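## Task

Roll the yellow die until its 3 faces up and the white die until its 4 faces up, and get each of them entirely onto the mat, resting flat when done. The remaining die has to end up entirely off the mat.

## Robot and tools

Robot: two UR-style six-joint arms, left_arm and right_arm, each ending in a two-finger parallel gripper. The names do not match image sides. In the scene frame, left_arm stands on the +y side with its base near (+0.025, +0.403, +0.136) m and right_arm on the -y side near (-0.062, -0.448, +0.136) m. The scene frame's origin sits at table-top height, halfway between the nominal bases. +x points out over the table and +z points up. Every reported position, orientation, velocity and target uses this frame.

Gripper: its fingers point along the gripper's own +z and close along its x. end_effector_position is the point midway between the pads, and the fingertips stick out 6.8 mm past it. The housing, 65 mm by 30 mm, starts 28 mm behind that point. A camera block about 14 cm off the wrist axis, toward the gripper's -y, turns with the hand. Only parts about 22 to 28 mm wide can be held, and closing is all-or-nothing at full force. Nothing reports whether a grip succeeded, so check with cameras.

Motion numbers. Every row has 14 numbers in [-1, 1]: left dx, dy, dz, rx, ry, rz, left shut, then the same seven for the right arm. Always send all 14, even when one arm stays put. The first six of each arm are an offset, not a pose, measured from that arm's Hand target at the start of the action or move, along scene axes. 1.0 equals 0.6 m of travel or 180 degrees of turn. rx, ry, rz together form one rotation vector, turning about the Hand target's position. Zeros mean "hold the current Hand target". Because each call starts from the Hand target as it then is, sending the same offset twice moves the hand twice. Shut: any value above 0.01 closes, 0.01 or less opens, and it starts open. To leave a gripper alone, resend the shut value you last used.

execute_actions(actions, cameras): actions is a list of actions. Each action is a list of up to 15 rows, one per 1/30 s step, so one action lasts 0.5 s. Every row is an offset from the pose at that action's start, not from the row before. A short action keeps its last row for the remaining steps. An empty actions list returns the state plus all camera images. cameras takes names, ["all"], or []. Otherwise images appear only when requested.

move(target, speed, blend, stop_force, zero, blocking, cameras): drives each gripper along a straight line to the target. target is a single 14-number row or a list of up to 15 rows, each an offset from the same starting Hand targets. speed is in m/s, from 0.002 to 3.6, default 0.25; rotation is capped at twice that value in rad/s. It can be one number or one per target. blend, in metres, rounds corners in a list; 0 stops at each target. stop_force, from 3 to 120 N, ends an arm's path when its wrist sensor feels that much push against the motion. Use it slowly for touching down, but not while the gripper rotates, and leave it out when backing away from a contact. zero (only together with stop_force, default true) re-zeros the sensor before the move. blocking=false returns after about 0.5 s while the move keeps running, and it cannot be combined with stop_force. Paths ignore obstacles and the other arm. Fast moves overshoot and lag. Keep paths away from an arm's own base. Set all shut values in a list the same. The result adds a "move:" line giving the ending (done, off_target, moving, held, fault) and any limits (paced = the pose was clipped, held = steps were withheld).

wait(seconds 0 to 10) lets time pass. stop brakes a running move. zoom_image(camera, region [x0,y0,x1,y1], at most 504 by 504 px) enlarges part of the newest image from that camera. zero_wrist_force(arm) re-zeros the wrist sensor. read_manual gives licence texts only. finished_scene(scene 1 or 2) ends the scene for good; call it only once the dice sit as required without the robot touching them.

Cameras: cam_head_left, cam_head_right, cam_high, cam_low, cam_left_wrist, cam_right_wrist, each 672x504. Calibrations are approximate.

Results: each arm's end_effector_position (m), end_effector_quat_wxyz, velocities (omitted when Joint velocities read within noise), Hand target (the last commanded pose after clipping, which the next offsets count from), Tool commands, joint positions and torques, and Wrist force/torque along the gripper's own axes, plus the peak since the last reading. Action calls also list some step positions. Hands often stop slightly short of the Hand target; the next command asks again, and you can add the missing distance. The commanded orientation is clipped to within 32 degrees of the actual one at each step, so make big turns in stages.

Avoid: any force of about 150 N (±25) or a joint torque at its limit (wrist joints 24.3 N m). Either one freezes that arm for 10 s, and after a force fault you should open the gripper if it is pinning the arm. Also avoid driving targets past firm contact, since the arms are stiff. Do not let the arms touch each other; the clearance check may hold a command but does not guarantee safety. Never drop a die from height, release it while it is moving, strike the table hard, or let anything leave the table, which fails the scene. Sustained loads or stretched poses heat motors (MOTOR HOT at 70 °C, brakes at 85 °C). Smooth, unhurried motion is preferred. Loose objects may occasionally get nudged by outside pushes.

Each tool is called after ">>>" as name([rows], argument=value, ...), one row to a line, values as JSON.

## Session

>>> execute_actions(actions=[], cameras=["all"])

Scene clock: 0.00 s.
left_arm: end_effector_position=(+0.6576, +0.2727, +0.2180) end_effector_quat_wxyz=(+0.051, +0.920, -0.386, -0.044) | right_arm: end_effector_position=(+0.0257, +0.0316, +0.2333) end_effector_quat_wxyz=(-0.108, -0.041, +0.993, +0.017)
Joint positions: left_arm=[-0.371 -0.978 1.61 4.17 -1.67 1.99] | right_arm=[4.741 -1.83 -2.141 -0.714 1.788 -0.071]
Joint velocities: within noise
Joint torques (N m): no reading
Wrist force (N): no reading
Wrist torque (N m): no reading
Wrist force, peak (N): no reading
Hand target: left_arm +0.6576, +0.2727, +0.2180; +0.051, +0.920, -0.386, -0.044 | right_arm +0.0257, +0.0316, +0.2333; -0.108, -0.041, +0.993, +0.017
Tool commands: left_gripper/shut=+0.0 right_gripper/shut=+0.0

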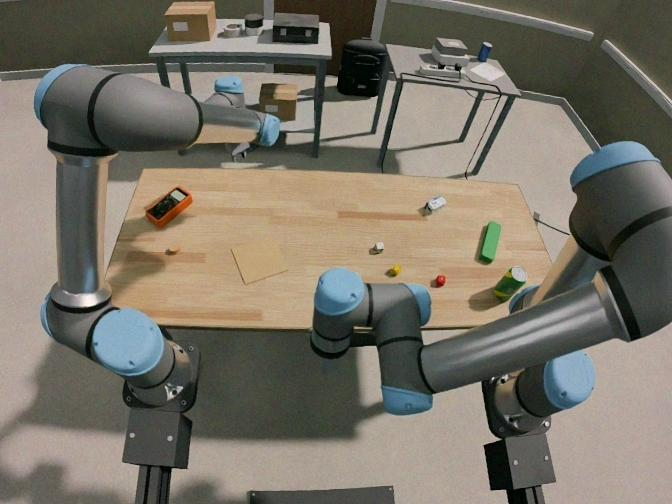

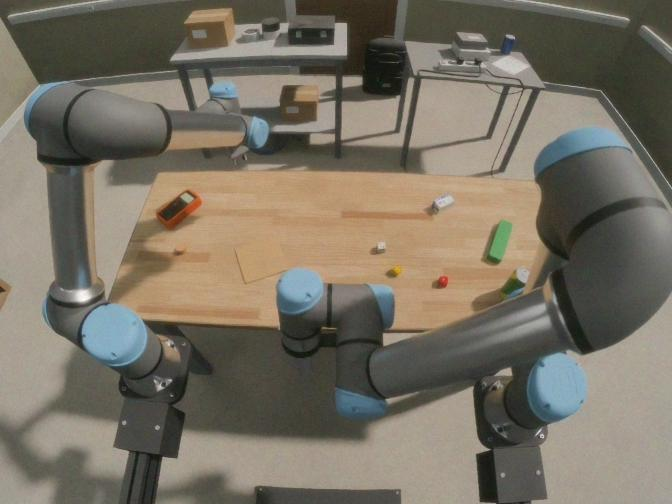

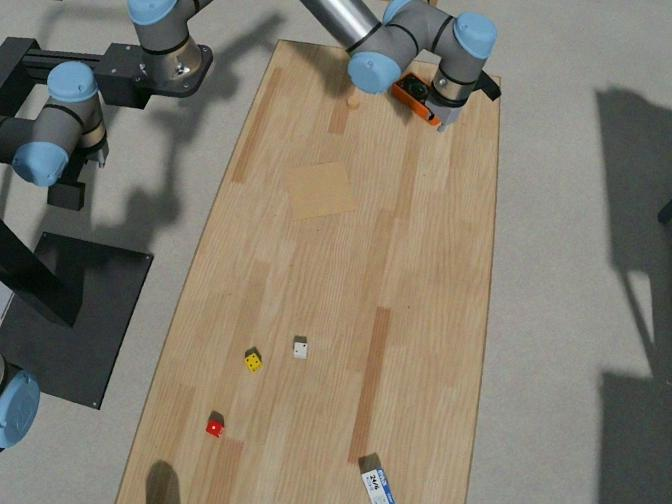

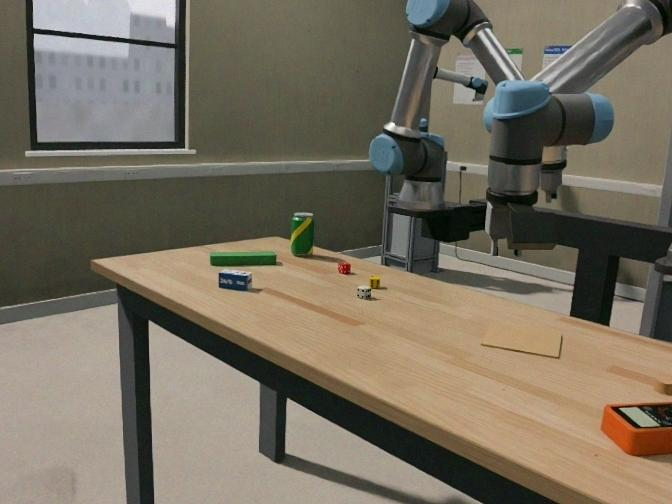

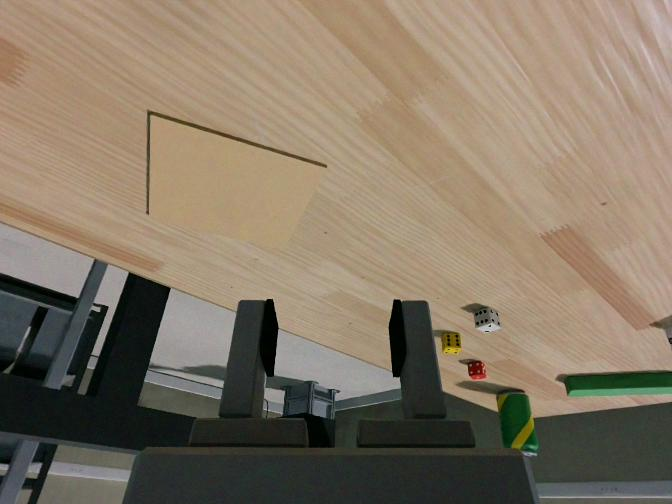

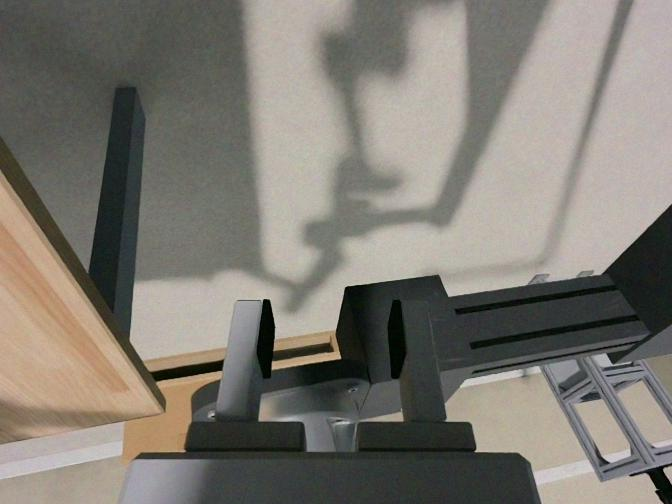

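>>> zoom_image(camera="cam_high", region=[230, 325, 330, 400])

>>> zoom_image(camera="cam_low", region=[320, 250, 400, 310])

>>> zoom_image(camera="cam_left_wrist", region=[420, 290, 540, 380])

>>> zoom_image(camera="cam_head_left", region=[350, 225, 470, 315])

>>> zoom_image(camera="cam_head_right", region=[350, 225, 470, 315])

Scaled by 5.040 from the camera's 672x504 image, which has a finer 960x720 frame.

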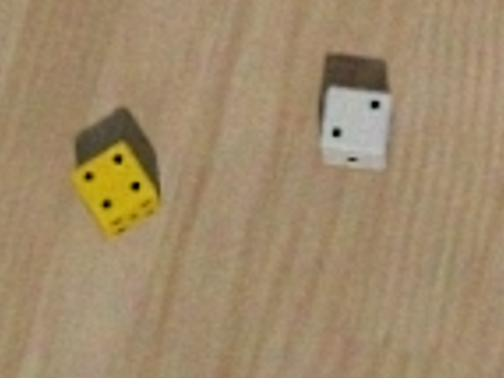

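Scaled by 6.300 from the camera's 672x504 image, which has a finer 960x720 frame.

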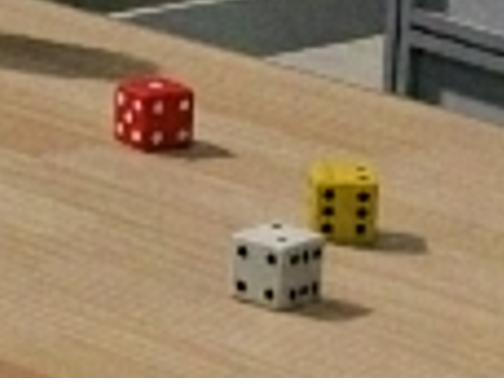

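Scaled by 4.200 from the camera's 672x504 image, which has a finer 960x720 frame.

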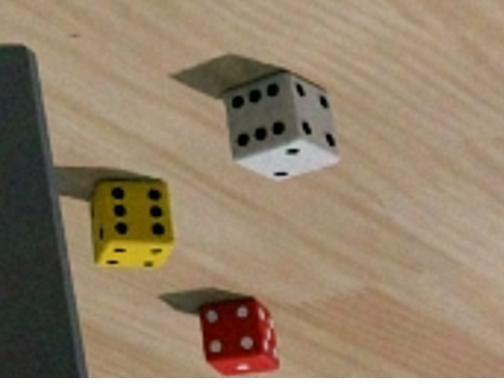

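Scaled by 4.200 from the camera's 672x504 image, which has a finer 960x720 frame.

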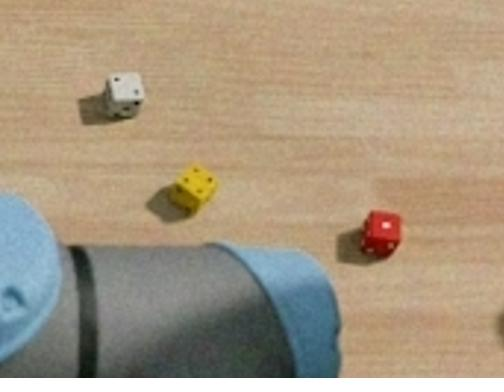

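Scaled by 4.200 from the camera's 672x504 image, which has a finer 960x720 frame.

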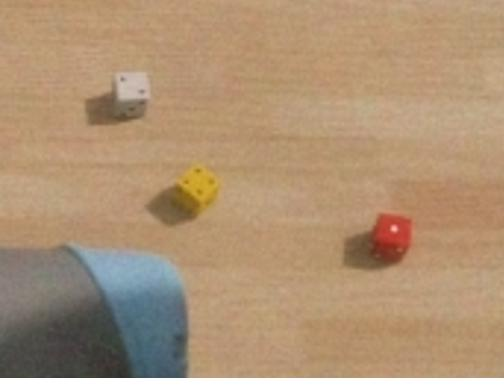

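>>> move(target=[0,0,0,0,0,0,0,0.7072,-0.5693,-0.1388,-0.0108,-0.0688,-0.0261,0], speed=0.4, cameras=["cam_right_wrist", "cam_left_wrist", "cam_high"])

Scene clock: 201.30 s.
left_arm: end_effector_position=(+0.6576, +0.2727, +0.2180) end_effector_quat_wxyz=(+0.051, +0.920, -0.386, -0.044) | right_arm: end_effector_position=(+0.4500, -0.3100, +0.1501) end_effector_quat_wxyz=(+0.000, +0.000, +1.000, +0.000) end_effector_velocity=(+0.001, -0.002, -0.001) end_effector_angular_velocity=(-0.001, +0.001, +0.001)
Joint positions: left_arm=[-0.371 -0.978 1.61 4.17 -1.67 1.99] | right_arm=[3.68 -2.062 -2.075 -0.575 1.571 -1.053]
Joint velocities: left_arm=[within noise] | right_arm=[-0.004 -0.002 0.001 0 0 -0.005]
Joint torques (N m): left_arm=[-0.46 -45.26 -20.98 -2.47 0 -0.05] | right_arm=[-10.08 24.54 18.9 1.85 2.61 -2.03]
Wrist force (N): left_arm=[-0.1 -0.3 0.2] | right_arm=[-0.4 0.5 0.3]
Wrist torque (N m): left_arm=[-0.02 0.01 0.00] | right_arm=[0.02 0.05 -0.03]
Wrist force, peak (N): left_arm=[-0.1 -0.2 0.6] | right_arm=[1.8 2.0 0.2]
Hand target: left_arm +0.6576, +0.2727, +0.2180; +0.051, +0.920, -0.386, -0.044 | right_arm +0.4500, -0.3100, +0.1500; +0.000, +0.000, +1.000, +0.000
Off the commanded pose: left_arm 0.000 m, 0 deg | right_arm 0.000 m, 0 deg.
move: done
camera_calibration:
cam_right_wrist: T_world_to_cam=[[-0.999829, -0.0156972, 0.00980046, 0.44238], [-0.00244371, 0.636957, 0.770895, 0.100009], [-0.0183433, 0.770739, -0.636886, 0.440633], [0, 0, 0, 1]] pos_world=[0.450631, -0.39637, 0.199201]
Images, in order (width x height): cam_high 672x504, cam_left_wrist 672x504, cam_right_wrist 672x504.

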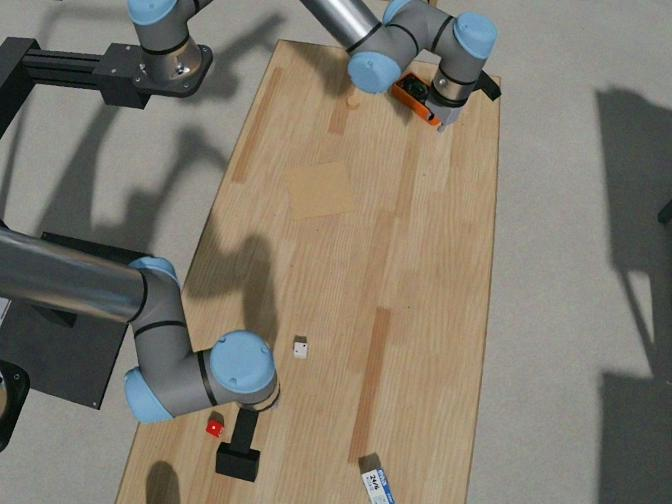

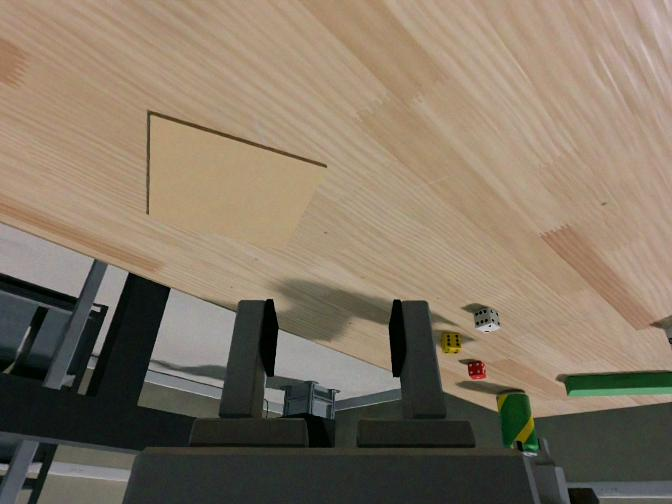

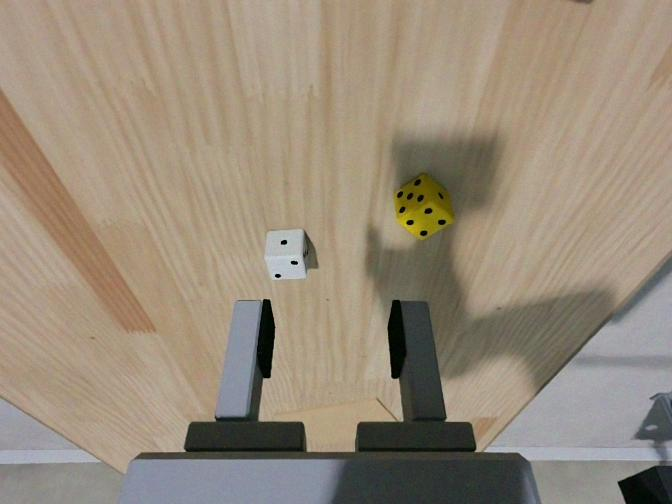

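>>> zoom_image(camera="cam_right_wrist", region=[240, 150, 480, 300])

Scaled by 2.100 from the camera's 672x504 image, which has a finer 960x720 frame.

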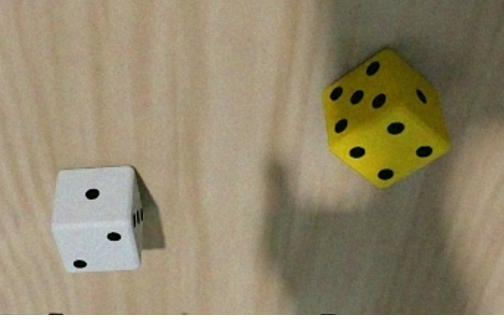

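>>> zoom_image(camera="cam_right_wrist", region=[380, 160, 470, 250])

>>> zoom_image(camera="cam_right_wrist", region=[250, 215, 330, 295])

Scaled by 5.600 from the camera's 672x504 image, which has a finer 960x720 frame.

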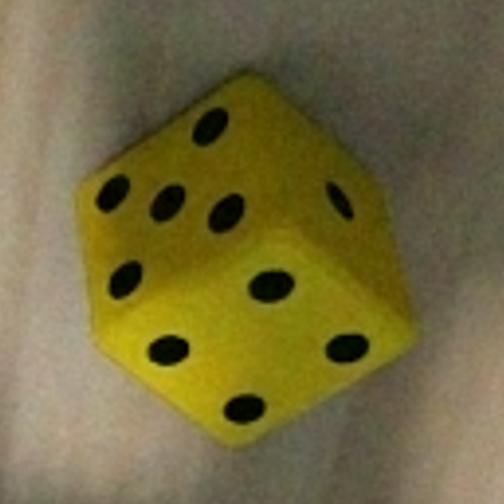

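Scaled by 6.300 from the camera's 672x504 image, which has a finer 960x720 frame.

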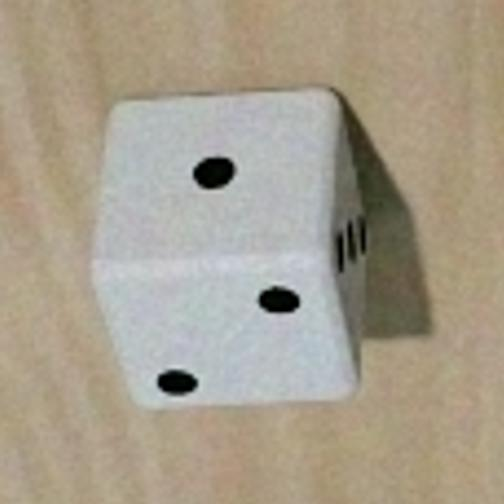

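>>> zoom_image(camera="cam_right_wrist", region=[210, 280, 460, 460])

Scaled by 2.016 from the camera's 672x504 image, which has a finer 960x720 frame.

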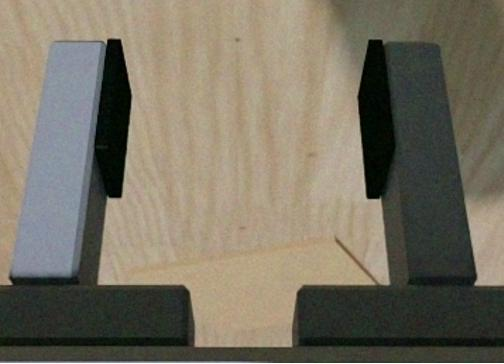

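>>> move(target=[0,0,0,0,0,0,0,0.082,0.2217,-0.1282,0.0855,0.0901,0.5109,0], speed=0.4, cameras=["cam_right_wrist", "cam_low"])

>>> zoom_image(camera="cam_right_wrist", region=[210, 130, 460, 400])

Scene clock: 369.13 s.
left_arm: end_effector_position=(+0.6576, +0.2727, +0.2180) end_effector_quat_wxyz=(+0.051, +0.920, -0.386, -0.044) | right_arm: end_effector_position=(+0.4992, -0.1770, +0.0731) end_effector_quat_wxyz=(+0.126, +0.714, -0.678, -0.120)
Joint positions: left_arm=[-0.371 -0.978 1.61 4.17 -1.67 1.99] | right_arm=[3.771 -2.418 -1.575 -1.02 1.753 -2.613]
Joint torques (N m): left_arm=[-1.22 -45.6 -20.98 -2.61 -0.17 -0.49] | right_arm=[-7.26 45.44 15.92 1.56 2.07 -1.84]
Wrist force (N): left_arm=[-0.1 0.0 0.3] | right_arm=[-0.1 0.0 -0.1]
Wrist torque (N m): left_arm=[0.00 0.01 0.00] | right_arm=[0.04 0.04 -0.05]
Wrist force, peak (N): left_arm=[-0.1 -0.2 0.6] | right_arm=[0.1 0.8 0.6]
Hand target: left_arm +0.6576, +0.2727, +0.2180; +0.051, +0.920, -0.386, -0.044 | right_arm +0.4992, -0.1770, +0.0731; +0.126, +0.714, -0.678, -0.120
Off the commanded pose: left_arm 0.000 m, 0 deg | right_arm 0.000 m, 0 deg.
move: done
camera_calibration:
cam_right_wrist: T_world_to_cam=[[0.0703605, -0.997514, 0.00382446, -0.213117], [-0.334263, -0.0199649, 0.942269, 0.111595], [-0.93985, -0.0675769, -0.334836, 0.579622], [0, 0, 0, 1]] pos_world=[0.597055, -0.171191, 0.0897407]
Images, in order (width x height): cam_low 672x504, cam_right_wrist 672x504.

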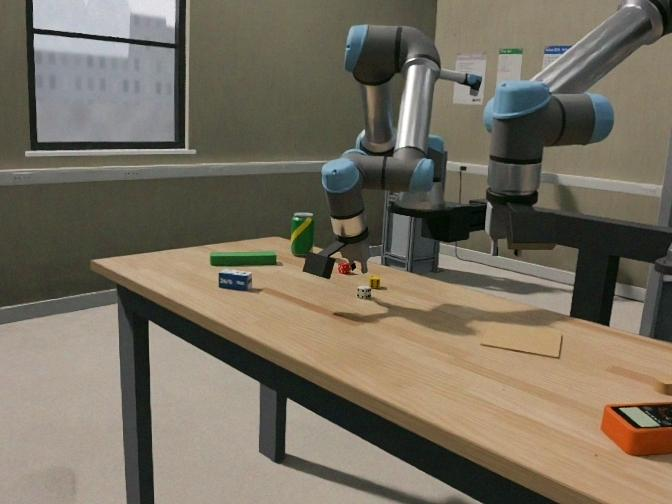

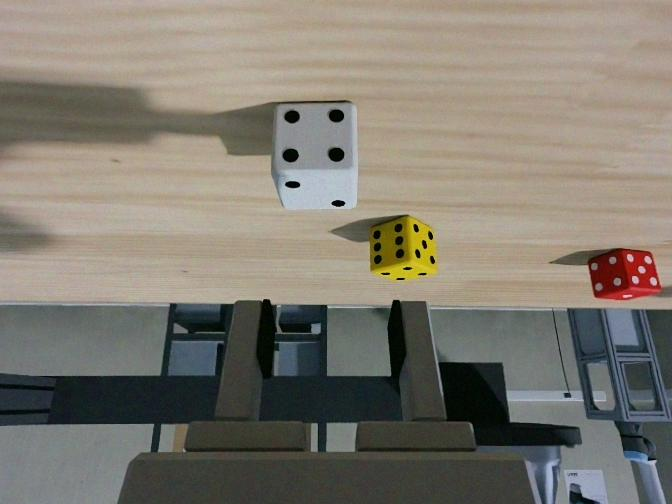

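Scaled by 1.867 from the camera's 672x504 image, which has a finer 960x720 frame.

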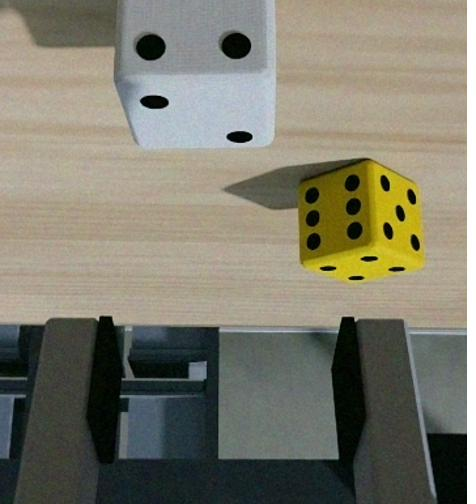

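>>> zoom_image(camera="cam_right_wrist", region=[250, 85, 380, 225])

Scaled by 3.600 from the camera's 672x504 image, which has a finer 960x720 frame.

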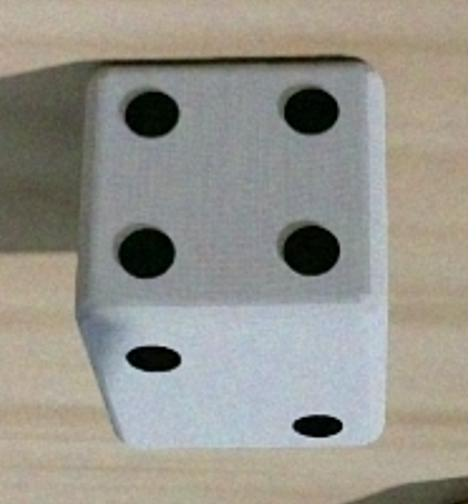

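>>> move(target=[0,0,0,0,0,0,0,-0.0195,0.0068,-0.0512,0,0,0.0111,0], speed=0.15, cameras=["cam_right_wrist"])

>>> zoom_image(camera="cam_right_wrist", region=[220, 120, 450, 400])

Scene clock: 424.63 s.
left_arm: end_effector_position=(+0.6576, +0.2727, +0.2180) end_effector_quat_wxyz=(+0.051, +0.920, -0.386, -0.044) | right_arm: end_effector_position=(+0.4875, -0.1729, +0.0424) end_effector_quat_wxyz=(+0.128, +0.726, -0.665, -0.118)
Joint positions: left_arm=[-0.371 -0.978 1.61 4.17 -1.67 1.99] | right_arm=[3.789 -2.461 -1.598 -0.957 1.748 -2.63]
Joint torques (N m): left_arm=[-0.45 -45.53 -22.01 -2.39 -0.21 -0.2] | right_arm=[-7.83 51 20.39 -0.39 -0.73 1.72]
Wrist force (N): left_arm=[0.1 0.0 0.3] | right_arm=[-0.1 0.3 0.2]
Wrist torque (N m): left_arm=[0.00 -0.01 0.00] | right_arm=[0.06 0.04 0.01]
Wrist force, peak (N): left_arm=[0.0 -0.6 0.5] | right_arm=[-0.1 0.0 0.9]
Hand target: left_arm +0.6576, +0.2727, +0.2180; +0.051, +0.920, -0.386, -0.044 | right_arm +0.4875, -0.1729, +0.0424; +0.128, +0.726, -0.666, -0.118
Off the commanded pose: left_arm 0.000 m, 0 deg | right_arm 0.000 m, 0 deg.
move: done
camera_calibration:
cam_right_wrist: T_world_to_cam=[[0.105541, -0.994408, 0.00380608, -0.224727], [-0.333174, -0.0317544, 0.94233, 0.134177], [-0.93694, -0.100722, -0.334662, 0.551376], [0, 0, 0, 1]] pos_world=[0.585028, -0.163674, 0.0589412]
Images, in order (width x height): cam_right_wrist 672x504.

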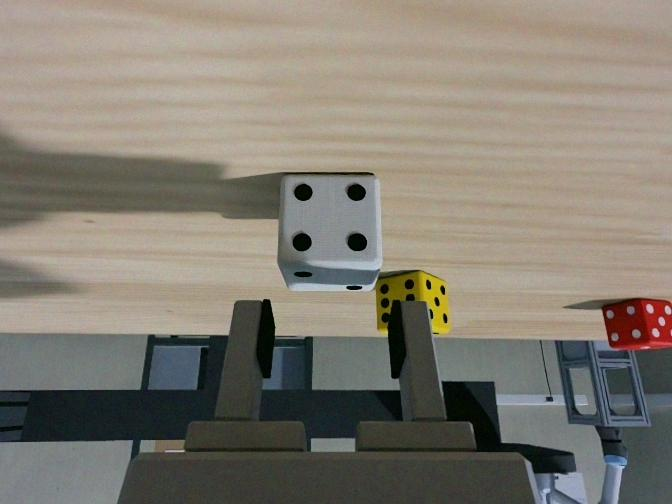

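Scaled by 1.800 from the camera's 672x504 image, which has a finer 960x720 frame.

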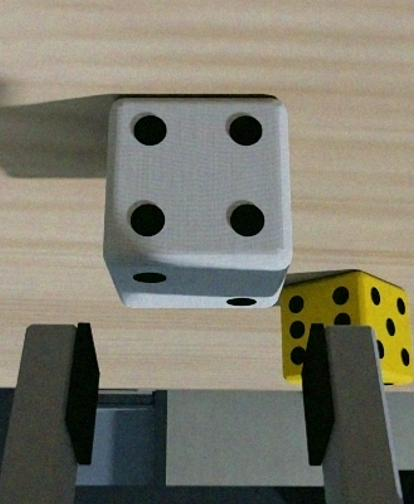

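>>> move(target=[0,0,0,0,0,0,0,-0.02328,-0.00145,-0.06422,0,0,0,0], speed=0.04, stop_force=5, cameras=["cam_right_wrist"])

Scene clock: 450.27 s.
left_arm: end_effector_position=(+0.6576, +0.2727, +0.2180) end_effector_quat_wxyz=(+0.051, +0.920, -0.386, -0.044) | right_arm: end_effector_position=(+0.4758, -0.1736, +0.0101) end_effector_quat_wxyz=(+0.128, +0.726, -0.666, -0.118)
Joint positions: left_arm=[-0.371 -0.978 1.61 4.17 -1.67 1.99] | right_arm=[3.798 -2.508 -1.624 -0.882 1.751 -2.62]
Joint torques (N m): left_arm=[0.21 -45.54 -22.04 -2.45 -0.18 -0.41] | right_arm=[-7.15 49.9 19.13 3.32 -2.93 -1.77]
Wrist force (N): left_arm=[0.1 0.1 0.1] | right_arm=[-0.3 0.9 -1.0]
Wrist torque (N m): left_arm=[0.01 -0.01 -0.01] | right_arm=[0.07 0.02 -0.06]
Wrist force, peak (N): left_arm=[-0.3 -0.5 0.4] | right_arm=[17.4 41.2 -87.3]
Hand target: left_arm +0.6576, +0.2727, +0.2180; +0.051, +0.920, -0.386, -0.044 | right_arm +0.4758, -0.1736, +0.0102; +0.128, +0.726, -0.666, -0.118 (not the last commanded pose)
Off the commanded pose: left_arm 0.000 m, 0 deg | right_arm 0.007 m, 0 deg.
move: contact (right_arm)
camera_calibration:
cam_right_wrist: T_world_to_cam=[[0.105252, -0.994439, 0.00370342, -0.223902], [-0.333152, -0.0317516, 0.942338, 0.160587], [-0.93698, -0.100417, -0.334641, 0.52964], [0, 0, 0, 1]] pos_world=[0.573329, -0.164373, 0.0267413]
Images, in order (width x height): cam_right_wrist 672x504.

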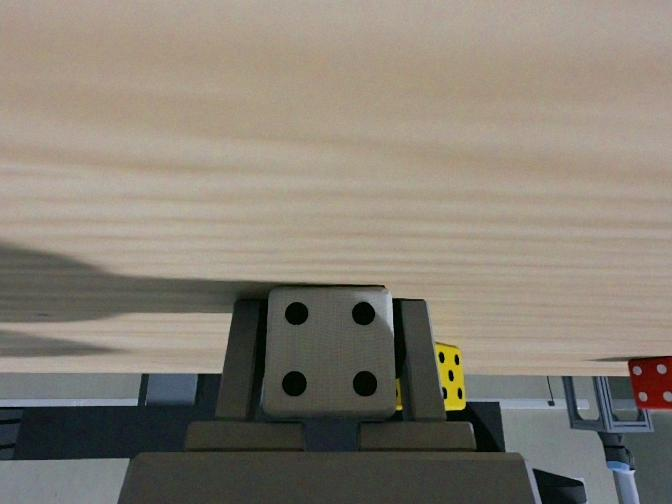

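>>> move([
  [0,0,0,0,0,0,0,0,0,0.005,0,0,0,0],
  [0,0,0,0,0,0,0,0,0,0.005,0,0,0,1],
  [0,0,0,0,0,0,0,0,0,0.2,0,0,0,1],
], speed=[0.05,0.05,0.3], cameras=["cam_right_wrist", "cam_high"])

Scene clock: 462.83 s.
left_arm: end_effector_position=(+0.6576, +0.2727, +0.2180) end_effector_quat_wxyz=(+0.051, +0.920, -0.386, -0.044) | right_arm: end_effector_position=(+0.4759, -0.1736, +0.1301) end_effector_quat_wxyz=(+0.128, +0.726, -0.666, -0.118)
Joint positions: left_arm=[-0.371 -0.978 1.61 4.17 -1.67 1.99] | right_arm=[3.798 -2.288 -1.636 -1.09 1.751 -2.62]
Joint torques (N m): left_arm=[-0.3 -46.24 -22.14 -2.55 -0.1 -0.64] | right_arm=[6.8 48.86 9.6 0.14 -2.27 0.95]
Wrist force (N): left_arm=[-0.1 -0.3 0.4] | right_arm=[0.0 0.4 0.2]
Wrist torque (N m): left_arm=[-0.02 0.01 0.00] | right_arm=[0.08 0.03 -0.04]
Wrist force, peak (N): left_arm=[-0.1 -0.4 0.5] | right_arm=[0.1 1.7 -2.4]
Hand target: left_arm +0.6576, +0.2727, +0.2180; +0.051, +0.920, -0.386, -0.044 | right_arm +0.4758, -0.1736, +0.1302; +0.128, +0.726, -0.666, -0.118
Off the commanded pose: left_arm 0.000 m, 0 deg | right_arm 0.000 m, 0 deg.
move: done
camera_calibration:
cam_right_wrist: T_world_to_cam=[[0.10532, -0.994432, 0.00353916, -0.224371], [-0.333343, -0.0319506, 0.942264, 0.0476277], [-0.936905, -0.100419, -0.334852, 0.569878], [0, 0, 0, 1]] pos_world=[0.573428, -0.164374, 0.146741]
Images, in order (width x height): cam_high 672x504, cam_right_wrist 672x504.

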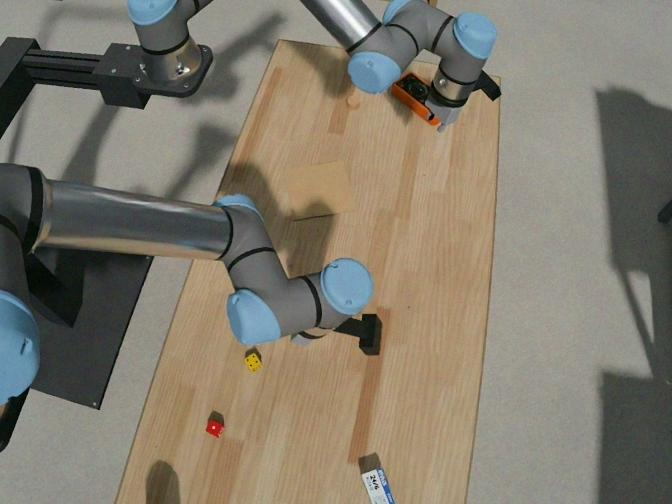

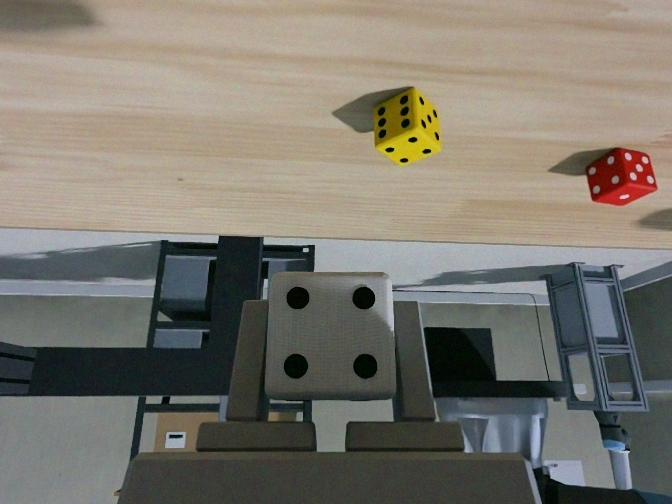

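>>> move(target=[0,0,0,0,0,0,0,-0.0763,0.5393,0.033,0.2003,-0.3767,0.2173,1], speed=0.5, cameras=["cam_right_wrist", "cam_high", "cam_low"])

Scene clock: 501.43 s.
left_arm: end_effector_position=(+0.6576, +0.2727, +0.2180) end_effector_quat_wxyz=(+0.051, +0.920, -0.386, -0.044) | right_arm: end_effector_position=(+0.4301, +0.1499, +0.1500) end_effector_quat_wxyz=(-0.435, +0.836, -0.296, +0.154)
Joint positions: left_arm=[-0.371 -0.978 1.61 4.17 -1.67 1.99] | right_arm=[4.261 -2.575 -1.647 0.458 1.401 -3.02]
Joint torques (N m): left_arm=[-0.57 -46.29 -21.99 -2.52 0.02 -0.9] | right_arm=[-1.46 38.22 14.16 3.91 2.38 -1.6]
Wrist force (N): left_arm=[-0.1 0.0 0.5] | right_arm=[0.1 0.6 -0.3]
Wrist torque (N m): left_arm=[-0.01 0.00 0.00] | right_arm=[-0.04 -0.02 0.03]
Wrist force, peak (N): left_arm=[0.0 -0.3 0.6] | right_arm=[1.2 -0.3 0.3]
Hand target: left_arm +0.6576, +0.2727, +0.2180; +0.051, +0.920, -0.386, -0.044 | right_arm +0.4301, +0.1499, +0.1500; -0.435, +0.836, -0.296, +0.154
Off the commanded pose: left_arm 0.000 m, 0 deg | right_arm 0.000 m, 0 deg.
move: done
camera_calibration:
cam_right_wrist: T_world_to_cam=[[0.777714, -0.62835, 0.0183794, -0.244197], [-0.625349, -0.776316, -0.0791896, 0.414378], [0.064027, 0.0500933, -0.99669, 0.212238], [0, 0, 0, 1]] pos_world=[0.435457, 0.157615, 0.248838]
Images, in order (width x height): cam_high 672x504, cam_low 672x504, cam_right_wrist 672x504.

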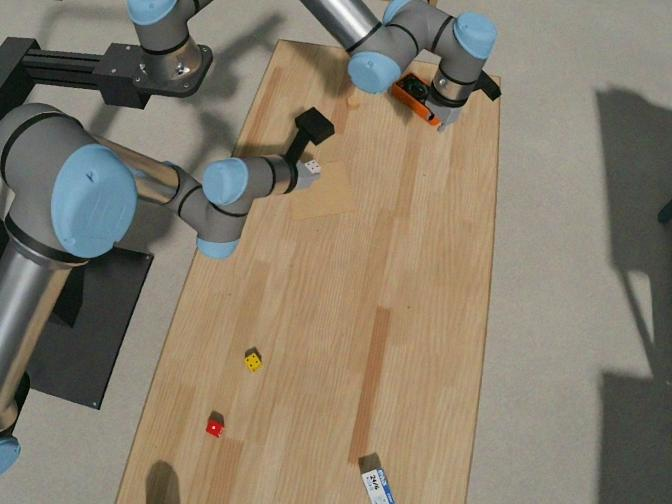

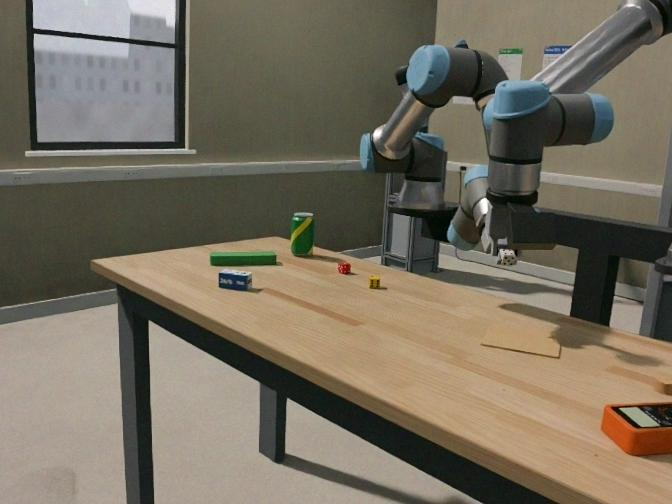

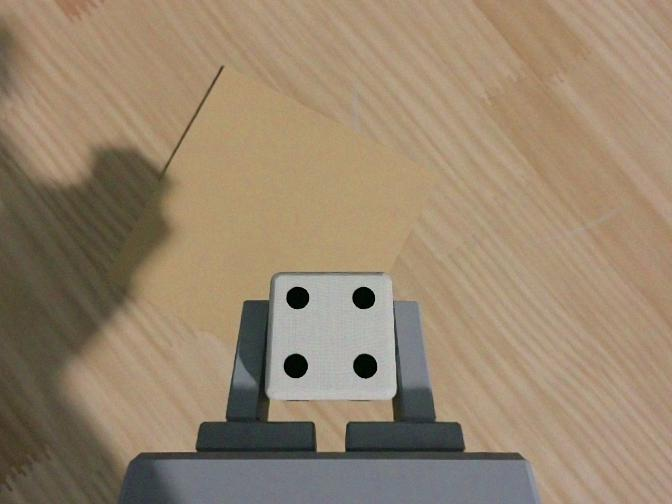

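>>> move(target=[0,0,0,0,0,0,0,-0.0342,0.1283,-0.1833,0,0,0,1], speed=0.25)

>>> move(target=[0,0,0,0,0,0,0,0,0,-0.0567,0,0,0,1], speed=0.01, stop_force=5, cameras=["cam_right_wrist", "cam_low"])

Scene clock: 540.00 s.
left_arm: end_effector_position=(+0.6576, +0.2727, +0.2180) end_effector_quat_wxyz=(+0.051, +0.920, -0.386, -0.044) | right_arm: end_effector_position=(+0.4096, +0.2269, +0.0400) end_effector_quat_wxyz=(-0.435, +0.836, -0.296, +0.154)
Joint positions: left_arm=[-0.371 -0.978 1.61 4.17 -1.67 1.99] | right_arm=[4.342 -2.859 -1.363 0.448 1.336 -2.972]
Joint torques (N m): left_arm=[-0.17 -46.76 -22.42 -2.62 -0.1 -1.07] | right_arm=[1.71 44.64 20.14 3.49 2.47 -1.77]
Wrist force (N): left_arm=[-0.2 -0.3 0.5] | right_arm=[-0.2 0.5 -0.7]
Wrist torque (N m): left_arm=[-0.03 0.01 -0.01] | right_arm=[-0.06 0.03 0.06]
Wrist force, peak (N): left_arm=[-0.2 -0.2 0.7] | right_arm=[-0.9 1.7 0.9]
Hand target: left_arm +0.6576, +0.2727, +0.2180; +0.051, +0.920, -0.386, -0.044 | right_arm +0.4095, +0.2269, +0.0400; -0.435, +0.836, -0.296, +0.154
Off the commanded pose: left_arm 0.000 m, 0 deg | right_arm 0.000 m, 0 deg.
move: done

Scene clock: 541.20 s.
left_arm: end_effector_position=(+0.6576, +0.2727, +0.2180) end_effector_quat_wxyz=(+0.051, +0.920, -0.386, -0.044) | right_arm: end_effector_position=(+0.4097, +0.2272, +0.0340) end_effector_quat_wxyz=(-0.435, +0.836, -0.296, +0.154)
Joint positions: left_arm=[-0.371 -0.978 1.61 4.17 -1.67 1.99] | right_arm=[4.342 -2.872 -1.353 0.453 1.336 -2.972]
Joint torques (N m): left_arm=[-0.91 -46.88 -22.3 -2.47 -0.03 -1.08] | right_arm=[-0.16 48.92 12.38 2.16 -0.44 0.11]
Wrist force (N): left_arm=[0.1 -0.1 0.3] | right_arm=[-0.1 0.5 -0.4]
Wrist torque (N m): left_arm=[0.00 -0.01 -0.01] | right_arm=[-0.07 0.02 0.06]
Wrist force, peak (N): left_arm=[0.0 0.0 0.7] | right_arm=[0.1 1.9 -0.1]
Hand target: left_arm +0.6576, +0.2727, +0.2180; +0.051, +0.920, -0.386, -0.044 | right_arm +0.4097, +0.2272, +0.0340; -0.435, +0.836, -0.296, +0.154 (not the last commanded pose)
Tool commands: left_gripper/shut=+0.0 right_gripper/shut=+1.0
Off the commanded pose: left_arm 0.000 m, 0 deg | right_arm 0.028 m, 0 deg.
FORCE FAULT: contact force on the right arm reached its limit, and that arm stopped. The contact can be on any part of that arm, not only on its tool. That arm's remaining commands of this call were not run. That arm is still stopped at the end of this call. That arm stays stopped for about 10 more seconds. Until then a move that you send moves the other arm only, and its call returns only when the move has ended. Once the stop has ended, the next robot result says so. If the stop ends while you think or write, that arm runs what you send next, counted from a new Hand target: where the arm stands when the stop ends. While its stop runs, that arm, its gripper or tool too, takes no new command. Until it ends, the stop uses up actions while you think or wait. An arm that is not stopped still takes commands.
move: fault (right_arm)
camera_calibration:
cam_right_wrist: T_world_to_cam=[[0.777789, -0.628254, 0.0184643, -0.177679], [-0.625205, -0.776361, -0.0798873, 0.452348], [0.0645245, 0.0505915, -0.996633, 0.0937335], [0, 0, 0, 1]] pos_world=[0.414958, 0.234816, 0.132835]
Images, in order (width x height): cam_low 672x504, cam_right_wrist 672x504.

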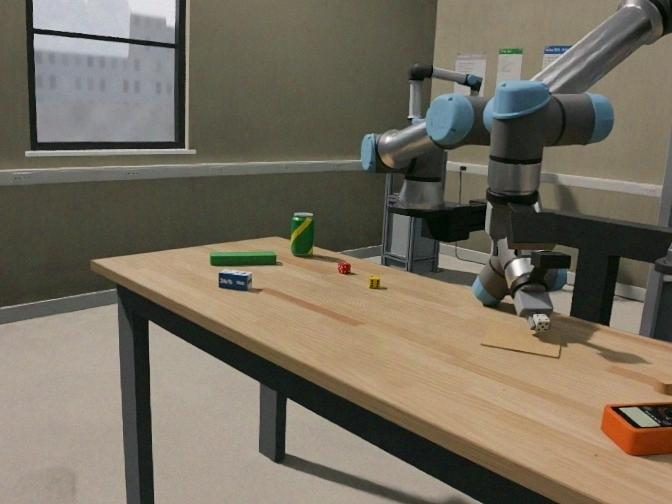

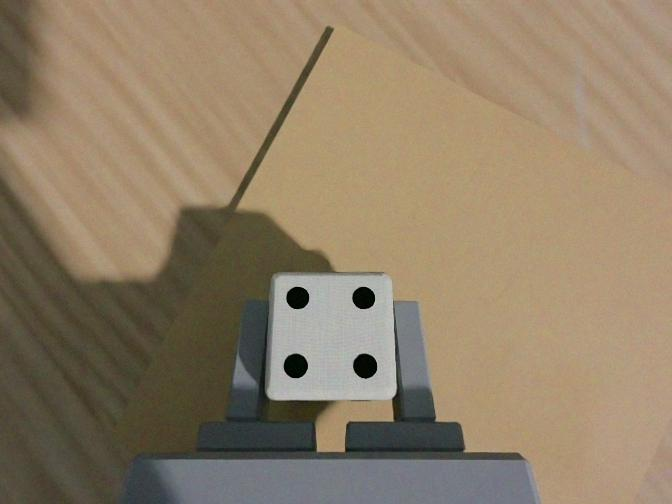

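>>> move([
  [0,0.17,0.08,0,0,0,0,0,0,0.15,0,0,0,1],
  [0,0.17,0.08,0,0,0,0,0,0,0.15,0,0,0.5,1],
], speed=[0.2,0.4], blend=0.02, cameras=["cam_right_wrist", "cam_high", "cam_left_wrist"])

Scene clock: 628.80 s.
left_arm: end_effector_position=(+0.6576, +0.3747, +0.2660) end_effector_quat_wxyz=(+0.051, +0.920, -0.386, -0.044) | right_arm: end_effector_position=(+0.4097, +0.2271, +0.1238) end_effector_quat_wxyz=(-0.416, +0.801, +0.382, -0.199)
Joint positions: left_arm=[-0.22 -1.063 1.602 4.278 -1.656 2.14] | right_arm=[4.093 -2.767 -0.982 -0.907 2.529 -4.643]
Joint torques (N m): left_arm=[6.11 -29.16 -13.29 -0.6 -1.43 1.6] | right_arm=[7.15 60.99 21.5 0.43 1.21 -1.31]
Wrist force (N): left_arm=[-0.2 -0.2 0.2] | right_arm=[0.1 0.6 -0.3]
Wrist torque (N m): left_arm=[-0.01 0.00 0.10] | right_arm=[-0.04 -0.01 0.06]
Wrist force, peak (N): left_arm=[1.1 1.2 1.3] | right_arm=[-0.2 2.0 0.6]
Hand target: left_arm +0.6576, +0.3747, +0.2660; +0.051, +0.920, -0.386, -0.044 | right_arm +0.4097, +0.2272, +0.1240; -0.416, +0.801, +0.382, -0.199
Off the commanded pose: left_arm 0.000 m, 0 deg | right_arm 0.000 m, 0 deg.
FORCE FAULT, CONTINUED: the right arm's stop, for the force fault that an earlier result reported, is over. The rest of the stop counts as 19 of the actions that you can send in this scene. The stop ended before this call began, so that arm ran this call's commands, counted from a new Hand target: where the arm stood when the stop ended.
move: done
camera_calibration:
cam_left_wrist: T_world_to_cam=[[0.705719, -0.7069, -0.0474644, -0.185009], [-0.367188, -0.422223, 0.828795, 0.202844], [-0.605916, -0.567468, -0.557536, 0.855114], [0, 0, 0, 1]] pos_world=[0.723173, 0.440112, 0.299859]
cam_right_wrist: T_world_to_cam=[[0.628291, 0.777764, 0.0182418, -0.437486], [0.776325, -0.625256, -0.0798405, -0.149019], [-0.0506913, 0.0643247, -0.996641, 0.227417], [0, 0, 0, 1]] pos_world=[0.402084, 0.232458, 0.222736]
Images, in order (width x height): cam_high 672x504, cam_left_wrist 672x504, cam_right_wrist 672x504.

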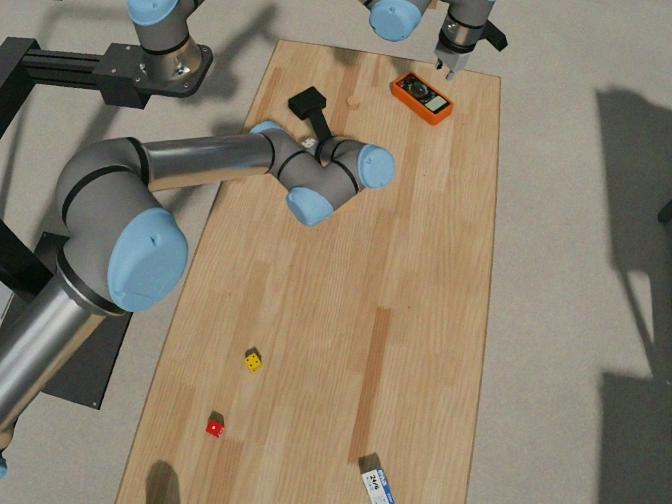

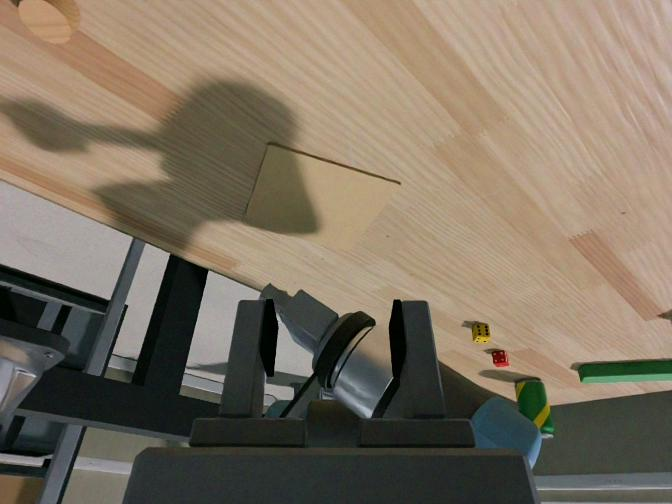

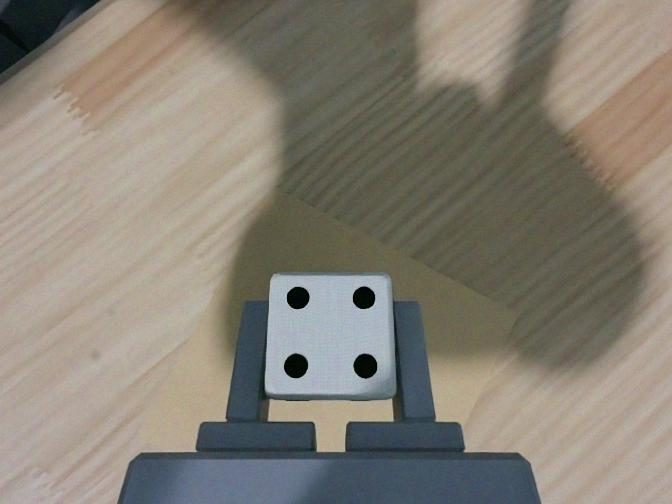

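>>> move(target=[0,0,0,0,0,0,0,0,0,-0.153,0,0,0,1], speed=0.2)

>>> move(target=[0,0,0,0,0,0,0,0,0,-0.045,0,0,0,1], speed=0.01, stop_force=5, cameras=["cam_right_wrist", "cam_low"])

Scene clock: 640.67 s.
left_arm: end_effector_position=(+0.6576, +0.3747, +0.2660) end_effector_quat_wxyz=(+0.051, +0.920, -0.386, -0.044) | right_arm: end_effector_position=(+0.4097, +0.2272, +0.0323) end_effector_quat_wxyz=(-0.416, +0.801, +0.382, -0.199)
Joint positions: left_arm=[-0.22 -1.063 1.602 4.278 -1.656 2.14] | right_arm=[4.093 -2.929 -0.904 -0.824 2.529 -4.643]
Joint torques (N m): left_arm=[5.15 -30.01 -14.13 -0.36 -1.4 1.59] | right_arm=[4.92 47.84 14.47 3.22 0.3 1.16]
Wrist force (N): left_arm=[-0.1 -0.3 0.1] | right_arm=[0.0 0.7 -0.3]
Wrist torque (N m): left_arm=[-0.02 -0.02 0.10] | right_arm=[-0.04 0.01 0.06]
Wrist force, peak (N): left_arm=[-0.2 -0.4 0.6] | right_arm=[-0.1 2.1 0.5]
Hand target: left_arm +0.6576, +0.3747, +0.2660; +0.051, +0.920, -0.386, -0.044 | right_arm +0.4097, +0.2272, +0.0322; -0.416, +0.801, +0.382, -0.199
Off the commanded pose: left_arm 0.000 m, 0 deg | right_arm 0.000 m, 0 deg.
move: done

Scene clock: 643.07 s.
left_arm: end_effector_position=(+0.6576, +0.3747, +0.2660) end_effector_quat_wxyz=(+0.051, +0.920, -0.386, -0.044) | right_arm: end_effector_position=(+0.4097, +0.2272, +0.0163) end_effector_quat_wxyz=(-0.416, +0.801, +0.382, -0.199)
Joint positions: left_arm=[-0.22 -1.063 1.602 4.278 -1.656 2.14] | right_arm=[4.093 -2.96 -0.883 -0.813 2.529 -4.643]
Joint torques (N m): left_arm=[6.46 -30.24 -14.12 -0.32 -1.5 1.58] | right_arm=[4.34 61.15 8.42 0.34 -1.13 -1.84]
Wrist force (N): left_arm=[-0.3 -0.2 0.1] | right_arm=[1.0 -1.9 -1.5]
Wrist torque (N m): left_arm=[-0.02 0.01 0.09] | right_arm=[-0.06 0.01 0.05]
Wrist force, peak (N): left_arm=[-0.3 -0.1 0.9] | right_arm=[-3.5 -8.3 -8.9]
Hand target: left_arm +0.6576, +0.3747, +0.2660; +0.051, +0.920, -0.386, -0.044 | right_arm +0.4097, +0.2272, +0.0163; -0.416, +0.801, +0.382, -0.199 (not the last commanded pose)
Off the commanded pose: left_arm 0.000 m, 0 deg | right_arm 0.011 m, 0 deg.
move: contact (right_arm)
camera_calibration:
cam_right_wrist: T_world_to_cam=[[0.628254, 0.777789, 0.0184643, -0.43548], [0.776361, -0.625205, -0.0798873, -0.157545], [-0.0505915, 0.0645245, -0.996633, 0.120185], [0, 0, 0, 1]] pos_world=[0.401984, 0.232458, 0.115235]
Images, in order (width x height): cam_low 672x504, cam_right_wrist 672x504.

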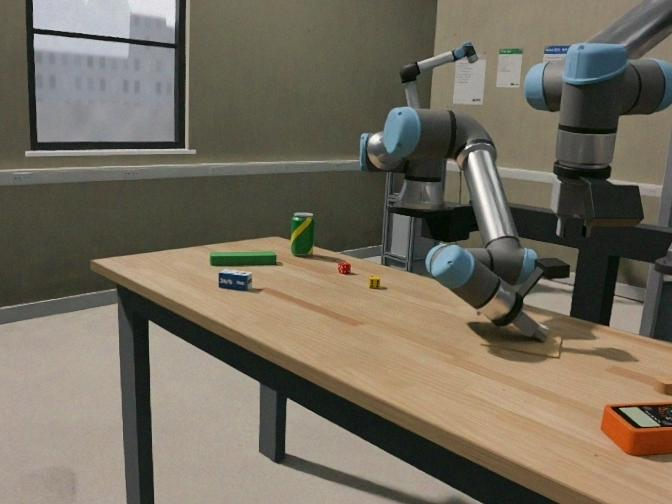

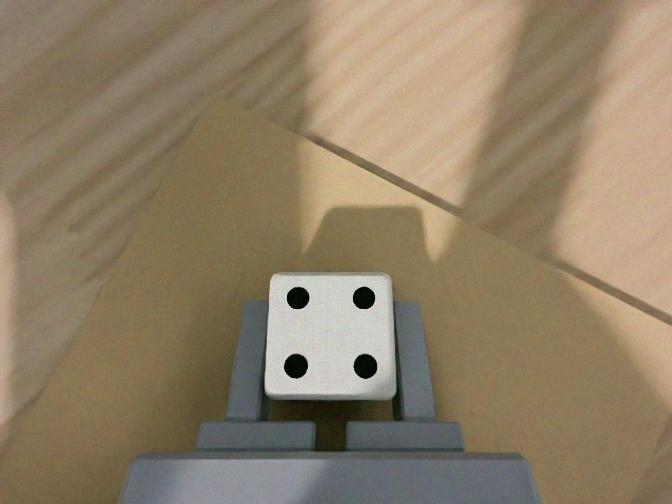

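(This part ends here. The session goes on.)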